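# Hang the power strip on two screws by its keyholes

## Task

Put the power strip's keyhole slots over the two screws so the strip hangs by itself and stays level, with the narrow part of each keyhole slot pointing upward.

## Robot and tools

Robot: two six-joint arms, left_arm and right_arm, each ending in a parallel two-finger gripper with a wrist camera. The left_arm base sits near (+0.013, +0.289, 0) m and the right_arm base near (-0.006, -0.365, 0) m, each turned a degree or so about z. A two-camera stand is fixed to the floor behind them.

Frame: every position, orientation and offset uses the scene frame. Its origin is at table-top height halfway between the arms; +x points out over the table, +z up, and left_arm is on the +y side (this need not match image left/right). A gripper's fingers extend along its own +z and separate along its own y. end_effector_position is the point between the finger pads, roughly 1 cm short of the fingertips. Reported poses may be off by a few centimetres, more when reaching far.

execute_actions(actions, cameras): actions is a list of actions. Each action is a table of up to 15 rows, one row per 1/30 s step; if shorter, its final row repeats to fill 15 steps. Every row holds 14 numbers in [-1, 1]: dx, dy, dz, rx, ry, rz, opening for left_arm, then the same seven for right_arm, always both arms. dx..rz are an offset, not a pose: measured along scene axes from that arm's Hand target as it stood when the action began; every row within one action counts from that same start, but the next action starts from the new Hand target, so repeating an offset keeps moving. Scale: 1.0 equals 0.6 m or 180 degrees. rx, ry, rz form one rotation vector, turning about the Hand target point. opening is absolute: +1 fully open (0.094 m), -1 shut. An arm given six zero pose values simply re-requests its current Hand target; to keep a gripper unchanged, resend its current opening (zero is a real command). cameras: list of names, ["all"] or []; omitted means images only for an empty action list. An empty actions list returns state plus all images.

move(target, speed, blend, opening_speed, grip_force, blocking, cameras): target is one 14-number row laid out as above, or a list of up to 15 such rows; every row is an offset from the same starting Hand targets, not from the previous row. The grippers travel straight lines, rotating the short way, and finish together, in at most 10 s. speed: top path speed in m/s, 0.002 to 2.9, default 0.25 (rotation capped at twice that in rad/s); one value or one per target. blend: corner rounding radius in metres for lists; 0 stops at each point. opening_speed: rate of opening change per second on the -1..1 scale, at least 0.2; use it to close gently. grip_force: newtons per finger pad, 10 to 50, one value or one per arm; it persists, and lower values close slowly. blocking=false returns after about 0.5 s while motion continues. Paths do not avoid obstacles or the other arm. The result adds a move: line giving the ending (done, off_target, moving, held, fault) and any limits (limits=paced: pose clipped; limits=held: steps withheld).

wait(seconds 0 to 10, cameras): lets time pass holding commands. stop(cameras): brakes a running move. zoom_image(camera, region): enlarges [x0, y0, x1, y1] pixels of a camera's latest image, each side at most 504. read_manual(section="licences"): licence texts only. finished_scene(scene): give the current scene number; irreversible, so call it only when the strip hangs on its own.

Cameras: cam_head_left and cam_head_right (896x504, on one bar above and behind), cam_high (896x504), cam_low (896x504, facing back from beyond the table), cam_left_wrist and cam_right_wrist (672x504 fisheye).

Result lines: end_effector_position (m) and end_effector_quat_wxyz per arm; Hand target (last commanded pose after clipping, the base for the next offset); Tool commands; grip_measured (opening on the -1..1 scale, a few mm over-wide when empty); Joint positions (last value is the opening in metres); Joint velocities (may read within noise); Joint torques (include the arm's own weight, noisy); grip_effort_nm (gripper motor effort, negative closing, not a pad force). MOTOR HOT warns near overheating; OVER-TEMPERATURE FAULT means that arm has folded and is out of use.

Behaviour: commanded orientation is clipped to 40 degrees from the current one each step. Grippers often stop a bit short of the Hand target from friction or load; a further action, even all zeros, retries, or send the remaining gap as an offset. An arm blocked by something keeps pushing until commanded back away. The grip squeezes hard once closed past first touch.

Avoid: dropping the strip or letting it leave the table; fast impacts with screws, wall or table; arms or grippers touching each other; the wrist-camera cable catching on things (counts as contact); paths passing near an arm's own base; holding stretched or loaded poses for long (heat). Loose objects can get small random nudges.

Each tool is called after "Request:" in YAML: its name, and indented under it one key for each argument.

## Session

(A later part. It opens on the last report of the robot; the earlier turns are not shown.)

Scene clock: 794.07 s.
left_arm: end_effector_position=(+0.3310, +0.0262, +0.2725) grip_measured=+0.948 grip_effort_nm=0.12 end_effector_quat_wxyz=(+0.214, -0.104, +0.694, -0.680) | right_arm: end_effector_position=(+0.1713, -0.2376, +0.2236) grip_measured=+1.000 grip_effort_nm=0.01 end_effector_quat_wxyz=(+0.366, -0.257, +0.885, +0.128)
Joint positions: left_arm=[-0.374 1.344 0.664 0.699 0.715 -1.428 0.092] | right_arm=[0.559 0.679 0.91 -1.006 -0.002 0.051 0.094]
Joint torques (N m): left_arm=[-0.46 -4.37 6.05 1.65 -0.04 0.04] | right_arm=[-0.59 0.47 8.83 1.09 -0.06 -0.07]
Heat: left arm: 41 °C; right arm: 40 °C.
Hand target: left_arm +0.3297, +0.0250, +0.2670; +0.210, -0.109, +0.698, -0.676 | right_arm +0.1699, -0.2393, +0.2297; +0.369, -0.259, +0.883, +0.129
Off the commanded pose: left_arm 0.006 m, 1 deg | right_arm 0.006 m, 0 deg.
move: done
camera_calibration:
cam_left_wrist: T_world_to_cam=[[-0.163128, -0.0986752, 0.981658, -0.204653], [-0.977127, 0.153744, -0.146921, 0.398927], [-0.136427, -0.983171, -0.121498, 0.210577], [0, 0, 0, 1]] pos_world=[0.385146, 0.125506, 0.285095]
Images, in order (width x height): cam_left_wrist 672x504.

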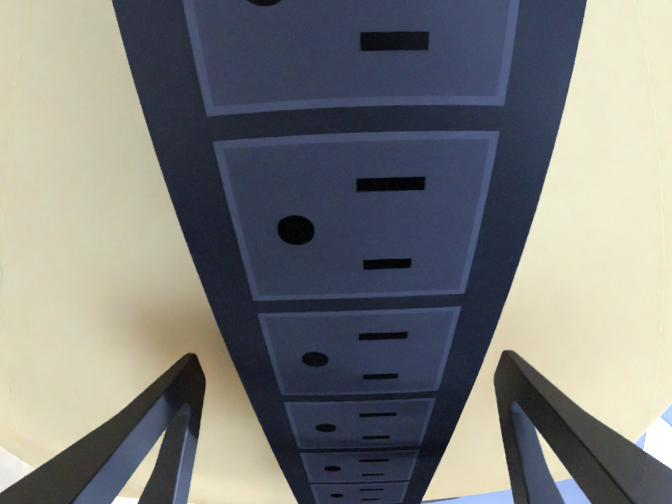

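Request:
move:
  target: [0,0,0,0,0,0,-0.3,0,0,0,0,0,0,1]
  opening_speed: 0.5
  cameras: ["cam_left_wrist","cam_head_left"]

Request:
zoom_image:
  camera: "cam_head_left"
  region: [425, 120, 485, 165]

Request:
zoom_image:
  camera: "cam_head_left"
  region: [500, 235, 560, 280]

Scene clock: 802.43 s.
left_arm: end_effector_position=(+0.3311, +0.0262, +0.2733) grip_measured=-0.017 grip_effort_nm=-1.02 end_effector_quat_wxyz=(+0.211, -0.107, +0.693, -0.681) | right_arm: end_effector_position=(+0.1713, -0.2376, +0.2236) grip_measured=+1.000 grip_effort_nm=0.01 end_effector_quat_wxyz=(+0.366, -0.257, +0.885, +0.128)
Joint positions: left_arm=[-0.374 1.344 0.664 0.703 0.714 -1.438 0.046] | right_arm=[0.559 0.679 0.91 -1.006 -0.002 0.051 0.094]
Joint torques (N m): left_arm=[-0.51 -4.03 6.13 1.57 -0.05 0.11] | right_arm=[-0.59 0.46 8.83 1.08 -0.07 -0.07]
Heat: left arm: 40 °C; right arm: 40 °C.
Hand target: left_arm +0.3297, +0.0251, +0.2669; +0.210, -0.109, +0.698, -0.676 | right_arm +0.1699, -0.2393, +0.2297; +0.369, -0.259, +0.883, +0.129
Off the commanded pose: left_arm 0.007 m, 1 deg | right_arm 0.006 m, 0 deg.
move: done
camera_calibration:
cam_left_wrist: T_world_to_cam=[[-0.157788, -0.0929838, 0.983085, -0.207721], [-0.977955, 0.152604, -0.142531, 0.398203], [-0.13677, -0.983903, -0.115013, 0.209045], [0, 0, 0, 1]] pos_world=[0.38524, 0.125598, 0.285007]
Images, in order (width x height): cam_head_left 896x504, cam_left_wrist 672x504.

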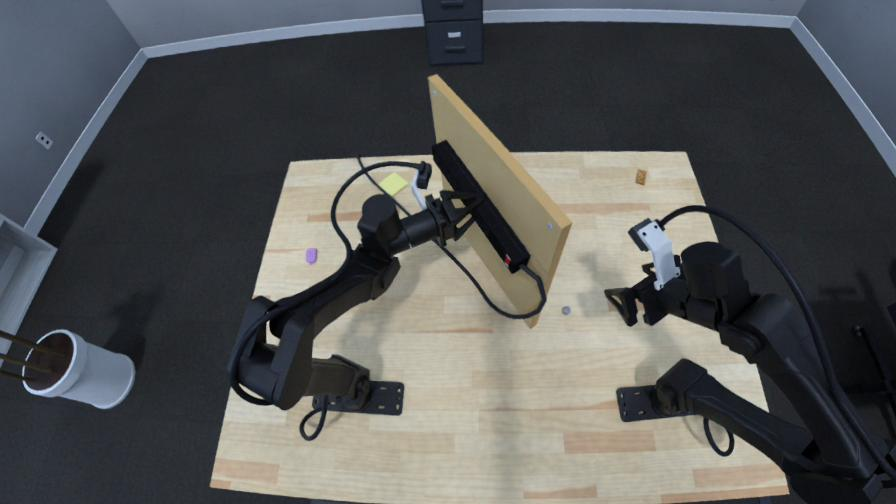

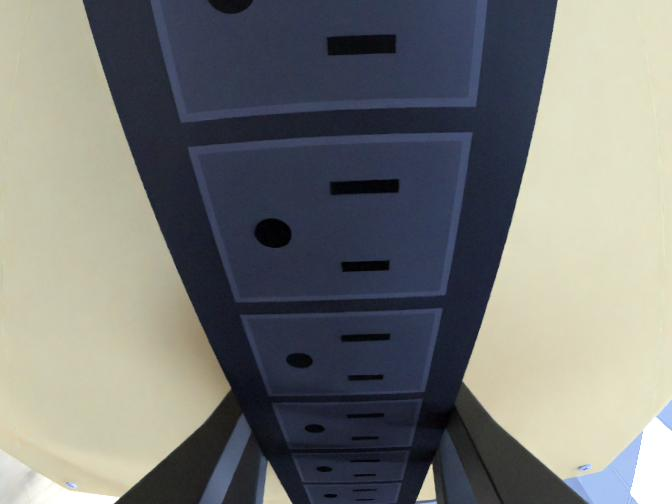

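Scaled by 8.400 from the camera's 896x504 image, which has a finer 1280x720 frame.

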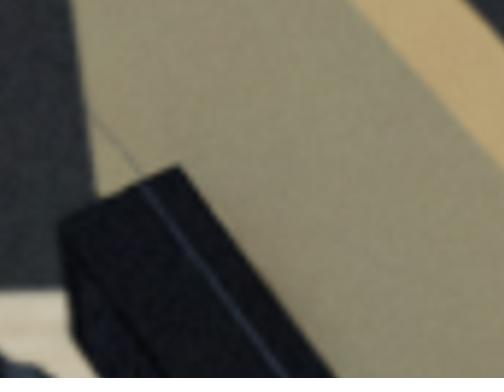

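Scaled by 8.400 from the camera's 896x504 image, which has a finer 1280x720 frame.

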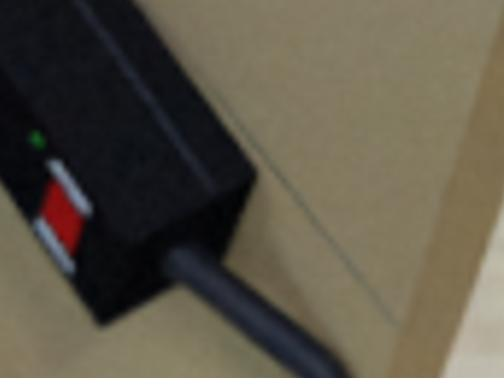

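Request:
move:
  target: [0.0033,-0.0058,-0.0133,-0.0225,0.0409,0,-0.3,0,0,0,0,0,0,1]
  speed: 0.05
  cameras: ["cam_left_wrist","cam_head_left"]

Request:
zoom_image:
  camera: "cam_head_left"
  region: [425, 120, 485, 165]

Request:
zoom_image:
  camera: "cam_head_left"
  region: [500, 235, 560, 280]

Scene clock: 817.80 s.
left_arm: end_effector_position=(+0.3301, +0.0250, +0.2712) grip_measured=-0.019 grip_effort_nm=-1.02 end_effector_quat_wxyz=(+0.185, -0.131, +0.684, -0.693) | right_arm: end_effector_position=(+0.1713, -0.2376, +0.2236) grip_measured=+1.000 grip_effort_nm=0.01 end_effector_quat_wxyz=(+0.366, -0.257, +0.885, +0.128)
Joint positions: left_arm=[-0.377 1.356 0.651 0.744 0.716 -1.524 0.046] | right_arm=[0.559 0.679 0.91 -1.006 -0.002 0.051 0.094]
Joint torques (N m): left_arm=[-0.95 -2.88 5.68 1.76 -0.22 -0.5] | right_arm=[-0.57 0.46 8.81 1.08 -0.07 -0.06]
Heat: left arm: 40 °C; right arm: 40 °C.
Hand target: left_arm +0.3317, +0.0216, +0.2589; +0.160, -0.159, +0.686, -0.691 | right_arm +0.1699, -0.2393, +0.2297; +0.369, -0.259, +0.883, +0.129
Off the commanded pose: left_arm 0.013 m, 4 deg | right_arm 0.006 m, 0 deg.
move: off_target (left_arm)
camera_calibration:
cam_left_wrist: T_world_to_cam=[[-0.0954588, -0.0493009, 0.994212, -0.230562], [-0.984173, 0.154479, -0.0868347, 0.384107], [-0.149303, -0.986765, -0.0632669, 0.197764], [0, 0, 0, 1]] pos_world=[0.385545, 0.124444, 0.275093]
Images, in order (width x height): cam_head_left 896x504, cam_left_wrist 672x504.

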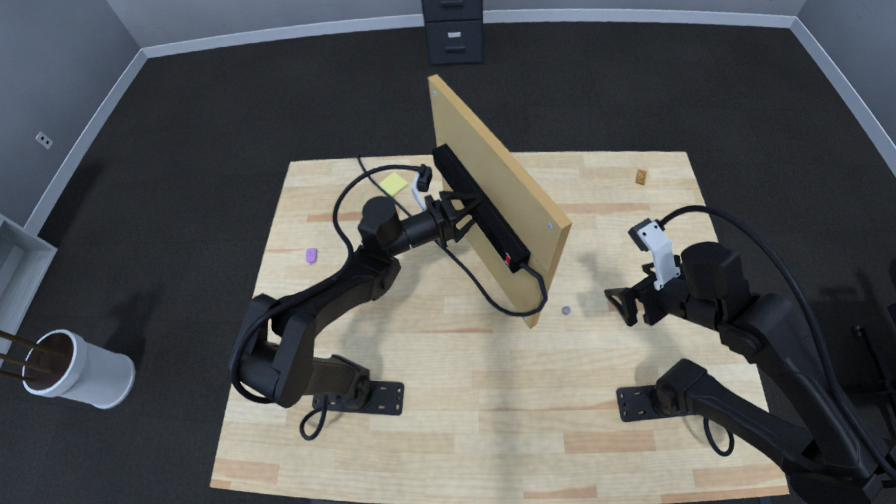

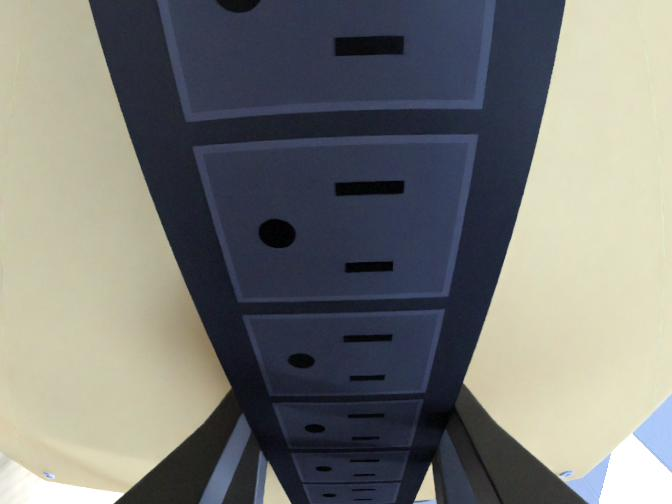

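Scaled by 8.400 from the camera's 896x504 image, which has a finer 1280x720 frame.

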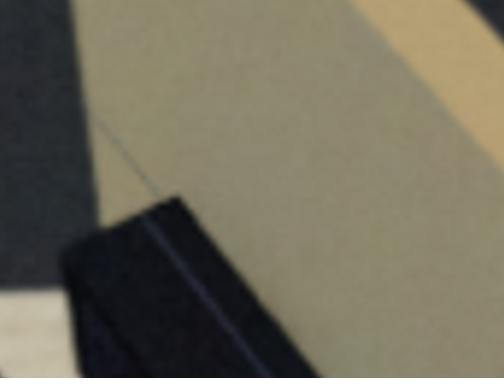

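Scaled by 8.400 from the camera's 896x504 image, which has a finer 1280x720 frame.

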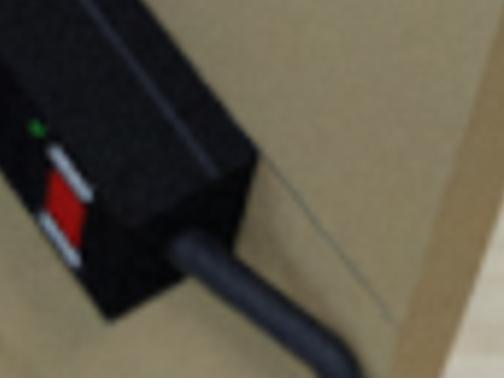

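Request:
move:
  target: [0.0,0.0,-0.02,-0.0054,0.0098,0,-0.3,0,0,0,0,0,0,1]
  speed: 0.05
  cameras: ["cam_head_left"]

Request:
zoom_image:
  camera: "cam_head_left"
  region: [425, 120, 485, 165]

Request:
zoom_image:
  camera: "cam_head_left"
  region: [500, 235, 560, 280]

Scene clock: 827.43 s.
left_arm: end_effector_position=(+0.3298, +0.0251, +0.2660) grip_measured=-0.019 grip_effort_nm=-1.02 end_effector_quat_wxyz=(+0.177, -0.138, +0.675, -0.703) | right_arm: end_effector_position=(+0.1713, -0.2376, +0.2236) grip_measured=+1.000 grip_effort_nm=0.01 end_effector_quat_wxyz=(+0.366, -0.257, +0.885, +0.128)
Joint positions: left_arm=[-0.377 1.383 0.62 0.831 0.716 -1.569 0.046] | right_arm=[0.559 0.679 0.91 -1.006 -0.002 0.051 0.094]
Joint torques (N m): left_arm=[-0.94 -2.51 5.26 1.57 -0.21 -0.37] | right_arm=[-0.59 0.47 8.83 1.09 -0.06 -0.07]
Heat: left arm: 40 °C; right arm: 40 °C.
Hand target: left_arm +0.3317, +0.0216, +0.2469; +0.149, -0.171, +0.683, -0.695 | right_arm +0.1699, -0.2393, +0.2297; +0.369, -0.259, +0.883, +0.129
Off the commanded pose: left_arm 0.020 m, 5 deg | right_arm 0.006 m, 0 deg.
move: off_target (left_arm)
Images, in order (width x height): cam_head_left 896x504.

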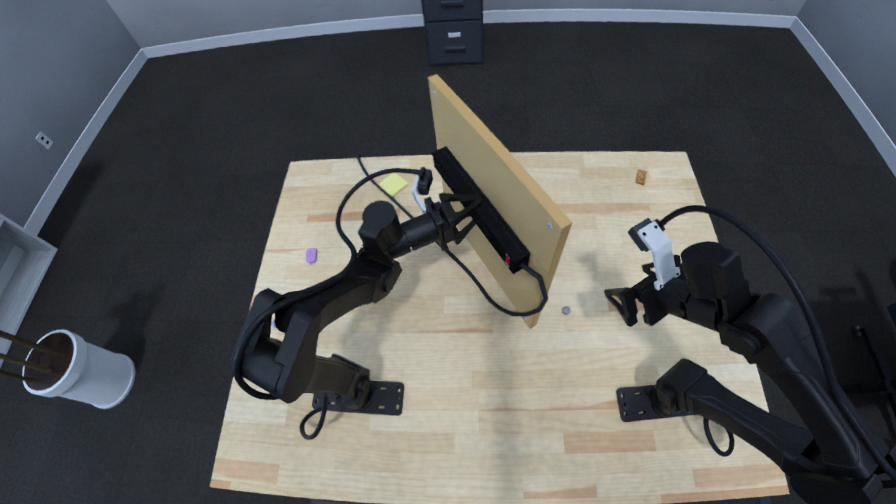

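Scaled by 8.400 from the camera's 896x504 image, which has a finer 1280x720 frame.

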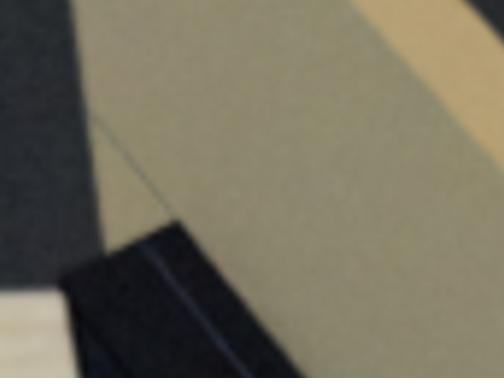

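Scaled by 8.400 from the camera's 896x504 image, which has a finer 1280x720 frame.

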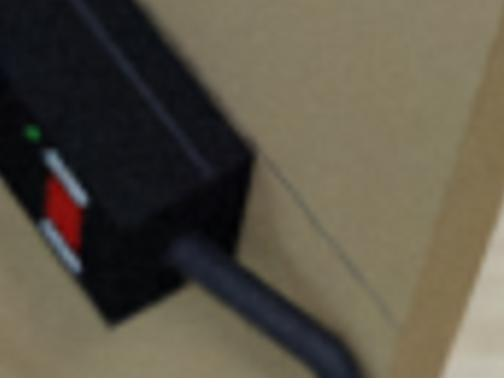

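Request:
move:
  target:
    - [0.0,0.0,0.013,0.006,0.0,0,-0.3,0,0,0,0,0,0,1]
    - [0.0,0.0,0.013,0.006,0.0,0,0.1,0,0,0,0,0,0,1]
  speed: 0.05
  cameras: ["cam_left_wrist","cam_head_left"]

Request:
zoom_image:
  camera: "cam_head_left"
  region: [425, 120, 485, 165]

Request:
zoom_image:
  camera: "cam_head_left"
  region: [500, 235, 560, 280]

Scene clock: 844.60 s.
left_arm: end_effector_position=(+0.3297, +0.0244, +0.2625) grip_measured=+0.098 grip_effort_nm=0.10 end_effector_quat_wxyz=(+0.165, -0.151, +0.677, -0.702) | right_arm: end_effector_position=(+0.1713, -0.2376, +0.2236) grip_measured=+1.000 grip_effort_nm=0.00 end_effector_quat_wxyz=(+0.366, -0.257, +0.885, +0.128)
Joint positions: left_arm=[-0.381 1.382 0.619 0.814 0.712 -1.593 0.052] | right_arm=[0.559 0.679 0.91 -1.006 -0.002 0.051 0.094]
Joint torques (N m): left_arm=[-0.8 -4.49 8.05 0.99 -0.14 -0.03] | right_arm=[-0.59 0.47 8.81 1.09 -0.06 -0.07]
Heat: left arm: 39 °C; right arm: 40 °C.
Hand target: left_arm +0.3317, +0.0216, +0.2547; +0.150, -0.170, +0.689, -0.688 | right_arm +0.1699, -0.2393, +0.2297; +0.369, -0.259, +0.883, +0.129
Off the commanded pose: left_arm 0.009 m, 3 deg | right_arm 0.006 m, 0 deg.
move: off_target (left_arm); target 2's new opening was sent with left_arm's hand 0.011 m and 5 deg from that target
camera_calibration:
cam_left_wrist: T_world_to_cam=[[-0.0453115, -0.014386, 0.998869, -0.24064], [-0.987243, 0.153421, -0.0425745, 0.372353], [-0.152635, -0.988056, -0.0211543, 0.18662], [0, 0, 0, 1]] pos_world=[0.385184, 0.123803, 0.260168]
Images, in order (width x height): cam_head_left 896x504, cam_left_wrist 672x504.

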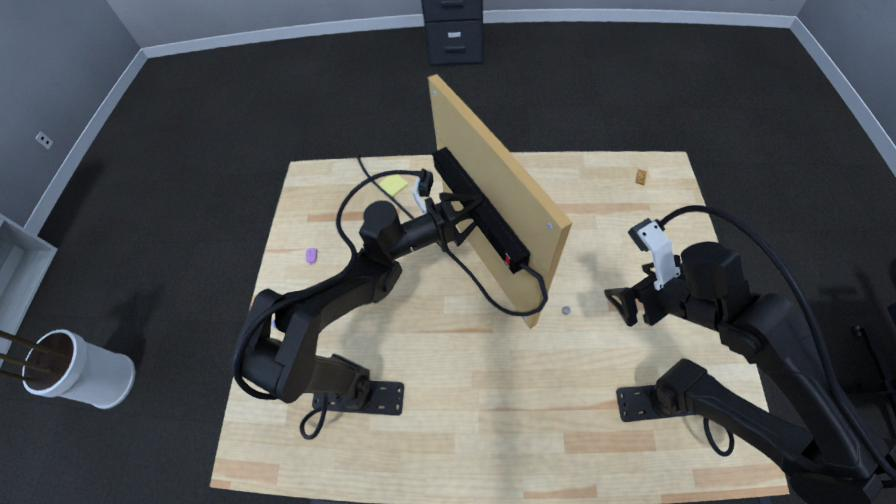

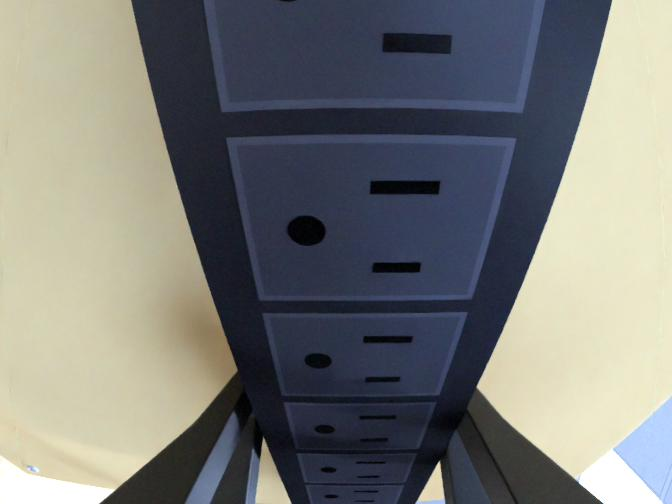

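Scaled by 8.400 from the camera's 896x504 image, which has a finer 1280x720 frame.

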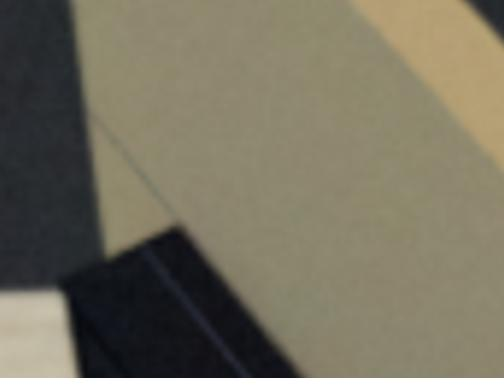

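Scaled by 8.400 from the camera's 896x504 image, which has a finer 1280x720 frame.

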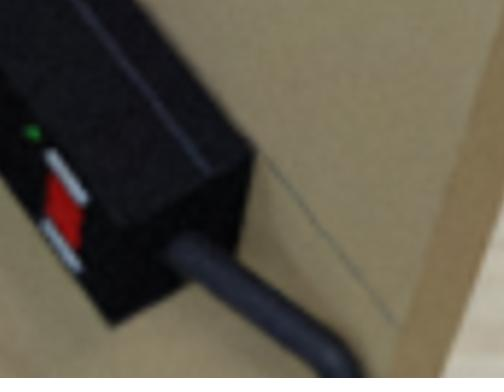

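Request:
move:
  target: [0.0,0.0,-0.012,0.0,0.0,0,0.95,0,0,0,0,0,0,1]
  speed: 0.05
  opening_speed: 0.6
  cameras: ["cam_left_wrist","cam_head_left"]

Request:
zoom_image:
  camera: "cam_head_left"
  region: [425, 120, 485, 165]

Request:
zoom_image:
  camera: "cam_head_left"
  region: [500, 235, 560, 280]

Scene clock: 850.90 s.
left_arm: end_effector_position=(+0.3310, +0.0238, +0.2533) grip_measured=+0.948 grip_effort_nm=0.13 end_effector_quat_wxyz=(+0.154, -0.165, +0.685, -0.693) | right_arm: end_effector_position=(+0.1713, -0.2376, +0.2236) grip_measured=+1.000 grip_effort_nm=0.01 end_effector_quat_wxyz=(+0.366, -0.257, +0.885, +0.128)
Joint positions: left_arm=[-0.383 1.387 0.619 0.778 0.704 -1.595 0.092] | right_arm=[0.559 0.679 0.91 -1.006 -0.002 0.051 0.094]
Joint torques (N m): left_arm=[-0.46 -3.75 6.5 1.66 -0.09 0.04] | right_arm=[-0.58 0.47 8.81 1.08 -0.07 -0.07]
Heat: left arm: 39 °C; right arm: 40 °C.
Hand target: left_arm +0.3317, +0.0216, +0.2476; +0.150, -0.170, +0.689, -0.688 | right_arm +0.1699, -0.2393, +0.2297; +0.369, -0.259, +0.883, +0.129
Off the commanded pose: left_arm 0.006 m, 1 deg | right_arm 0.006 m, 0 deg.
move: done
camera_calibration:
cam_left_wrist: T_world_to_cam=[[-0.00604059, -0.0294337, 0.999548, -0.24416], [-0.988792, 0.149295, -0.00157931, 0.363592], [-0.149181, -0.988355, -0.0300056, 0.187067], [0, 0, 0, 1]] pos_world=[0.385949, 0.12342, 0.250237]
Images, in order (width x height): cam_head_left 896x504, cam_left_wrist 672x504.

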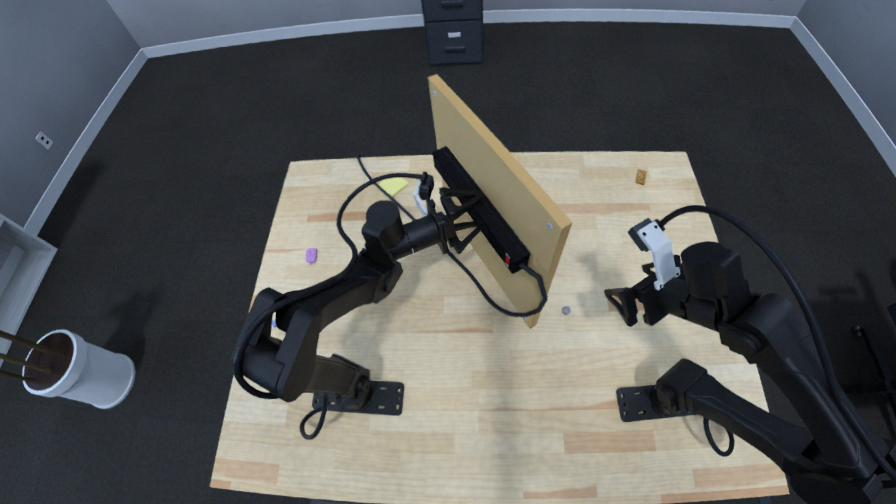

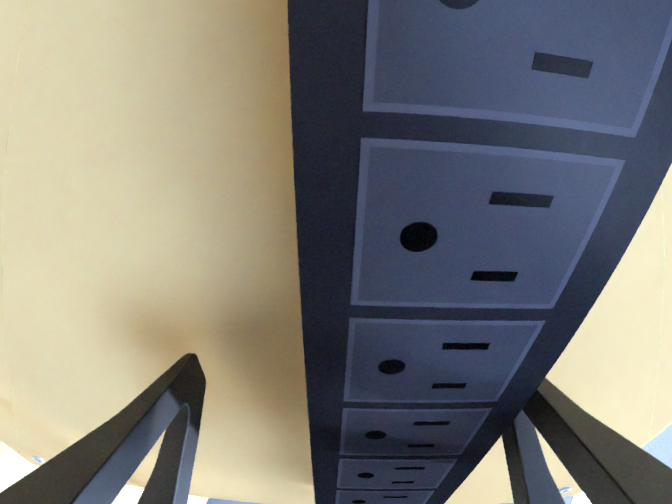

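Scaled by 8.400 from the camera's 896x504 image, which has a finer 1280x720 frame.

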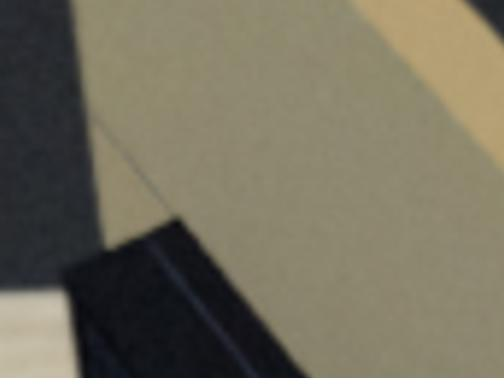

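Scaled by 8.400 from the camera's 896x504 image, which has a finer 1280x720 frame.

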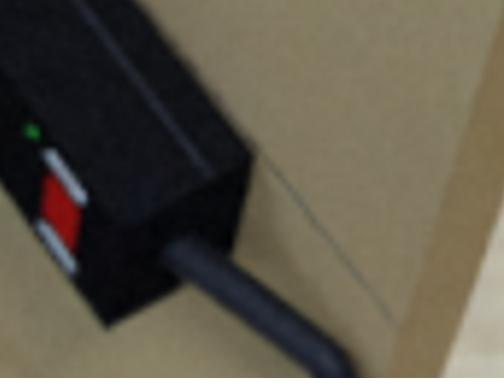

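Request:
move:
  target:
    - [-0.05,0.0866,0.0,0,0,0,0.95,0,0,0,0,0,0,1]
    - [-0.19,0.2,0.03,0,0,0,0.95,0,0,0,0,0,0,1]
  speed: [0.1, 0.25]
  blend: [0.02, 0]
  cameras: ["cam_left_wrist","cam_head_left","cam_head_right"]

Request:
zoom_image:
  camera: "cam_head_left"
  region: [425, 120, 485, 165]

Request:
zoom_image:
  camera: "cam_head_left"
  region: [500, 235, 560, 280]

Scene clock: 862.73 s.
left_arm: end_effector_position=(+0.2198, +0.1410, +0.2582) grip_measured=+0.948 grip_effort_nm=0.13 end_effector_quat_wxyz=(+0.138, -0.184, +0.688, -0.689) | right_arm: end_effector_position=(+0.1713, -0.2376, +0.2236) grip_measured=+1.000 grip_effort_nm=0.01 end_effector_quat_wxyz=(+0.366, -0.257, +0.885, +0.128)
Joint positions: left_arm=[0.129 0.622 0.345 0.239 1.214 -1.599 0.092] | right_arm=[0.559 0.679 0.91 -1.006 -0.002 0.051 0.094]
Joint torques (N m): left_arm=[0.46 -0.34 8.62 1.33 0.09 0.16] | right_arm=[-0.59 0.47 8.81 1.08 -0.06 -0.07]
Heat: left arm: 40 °C; right arm: 40 °C.
Hand target: left_arm +0.2177, +0.1416, +0.2656; +0.150, -0.170, +0.689, -0.688 | right_arm +0.1699, -0.2393, +0.2297; +0.369, -0.259, +0.883, +0.129
Off the commanded pose: left_arm 0.008 m, 2 deg | right_arm 0.006 m, 0 deg.
move: done
camera_calibration:
cam_left_wrist: T_world_to_cam=[[0.0444058, -0.027966, 0.998622, -0.257337], [-0.988121, 0.145983, 0.048027, 0.22367], [-0.147125, -0.988892, -0.0211513, 0.283819], [0, 0, 0, 1]] pos_world=[0.274198, 0.240818, 0.252244]
Images, in order (width x height): cam_head_left 896x504, cam_head_right 896x504, cam_left_wrist 672x504.

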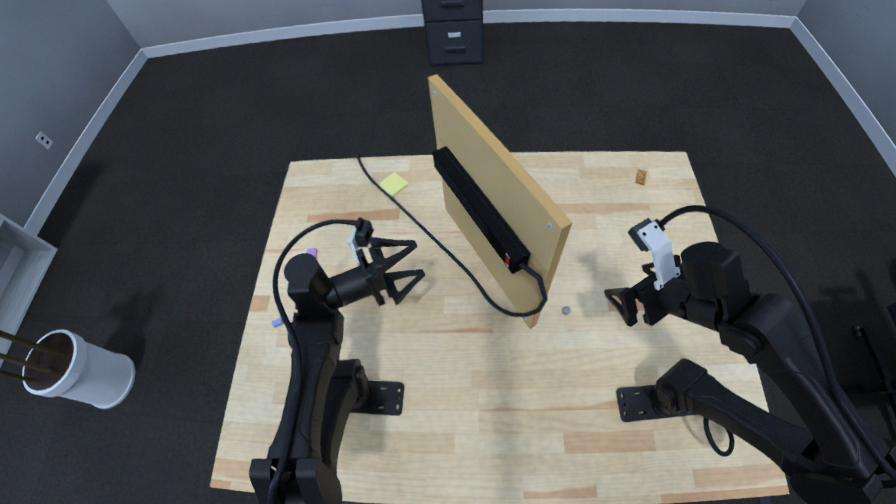

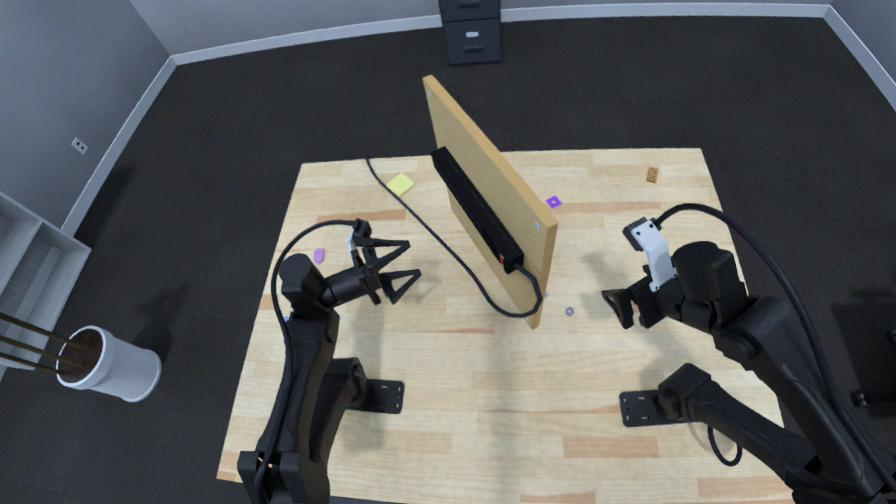

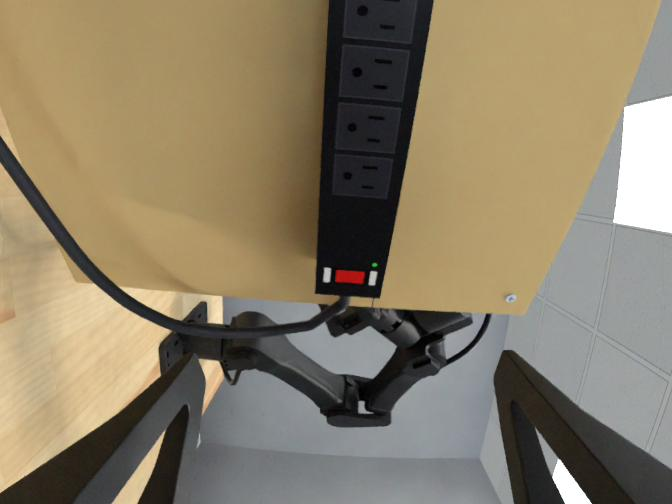

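Scaled by 8.400 from the camera's 896x504 image, which has a finer 1280x720 frame.

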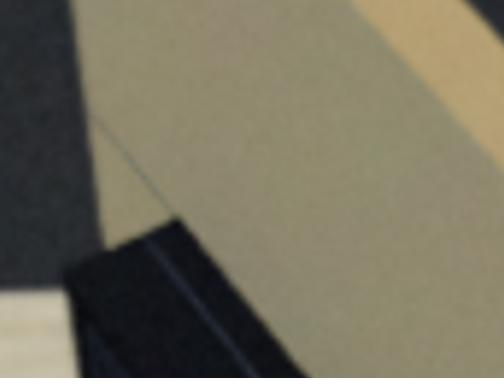

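Scaled by 8.400 from the camera's 896x504 image, which has a finer 1280x720 frame.

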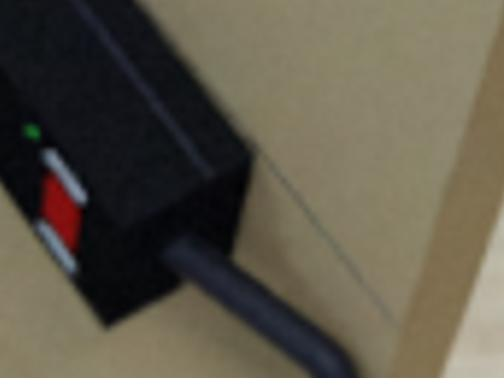

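Request:
finished_scene:
  scene: 1

The scene is finished: the task was done.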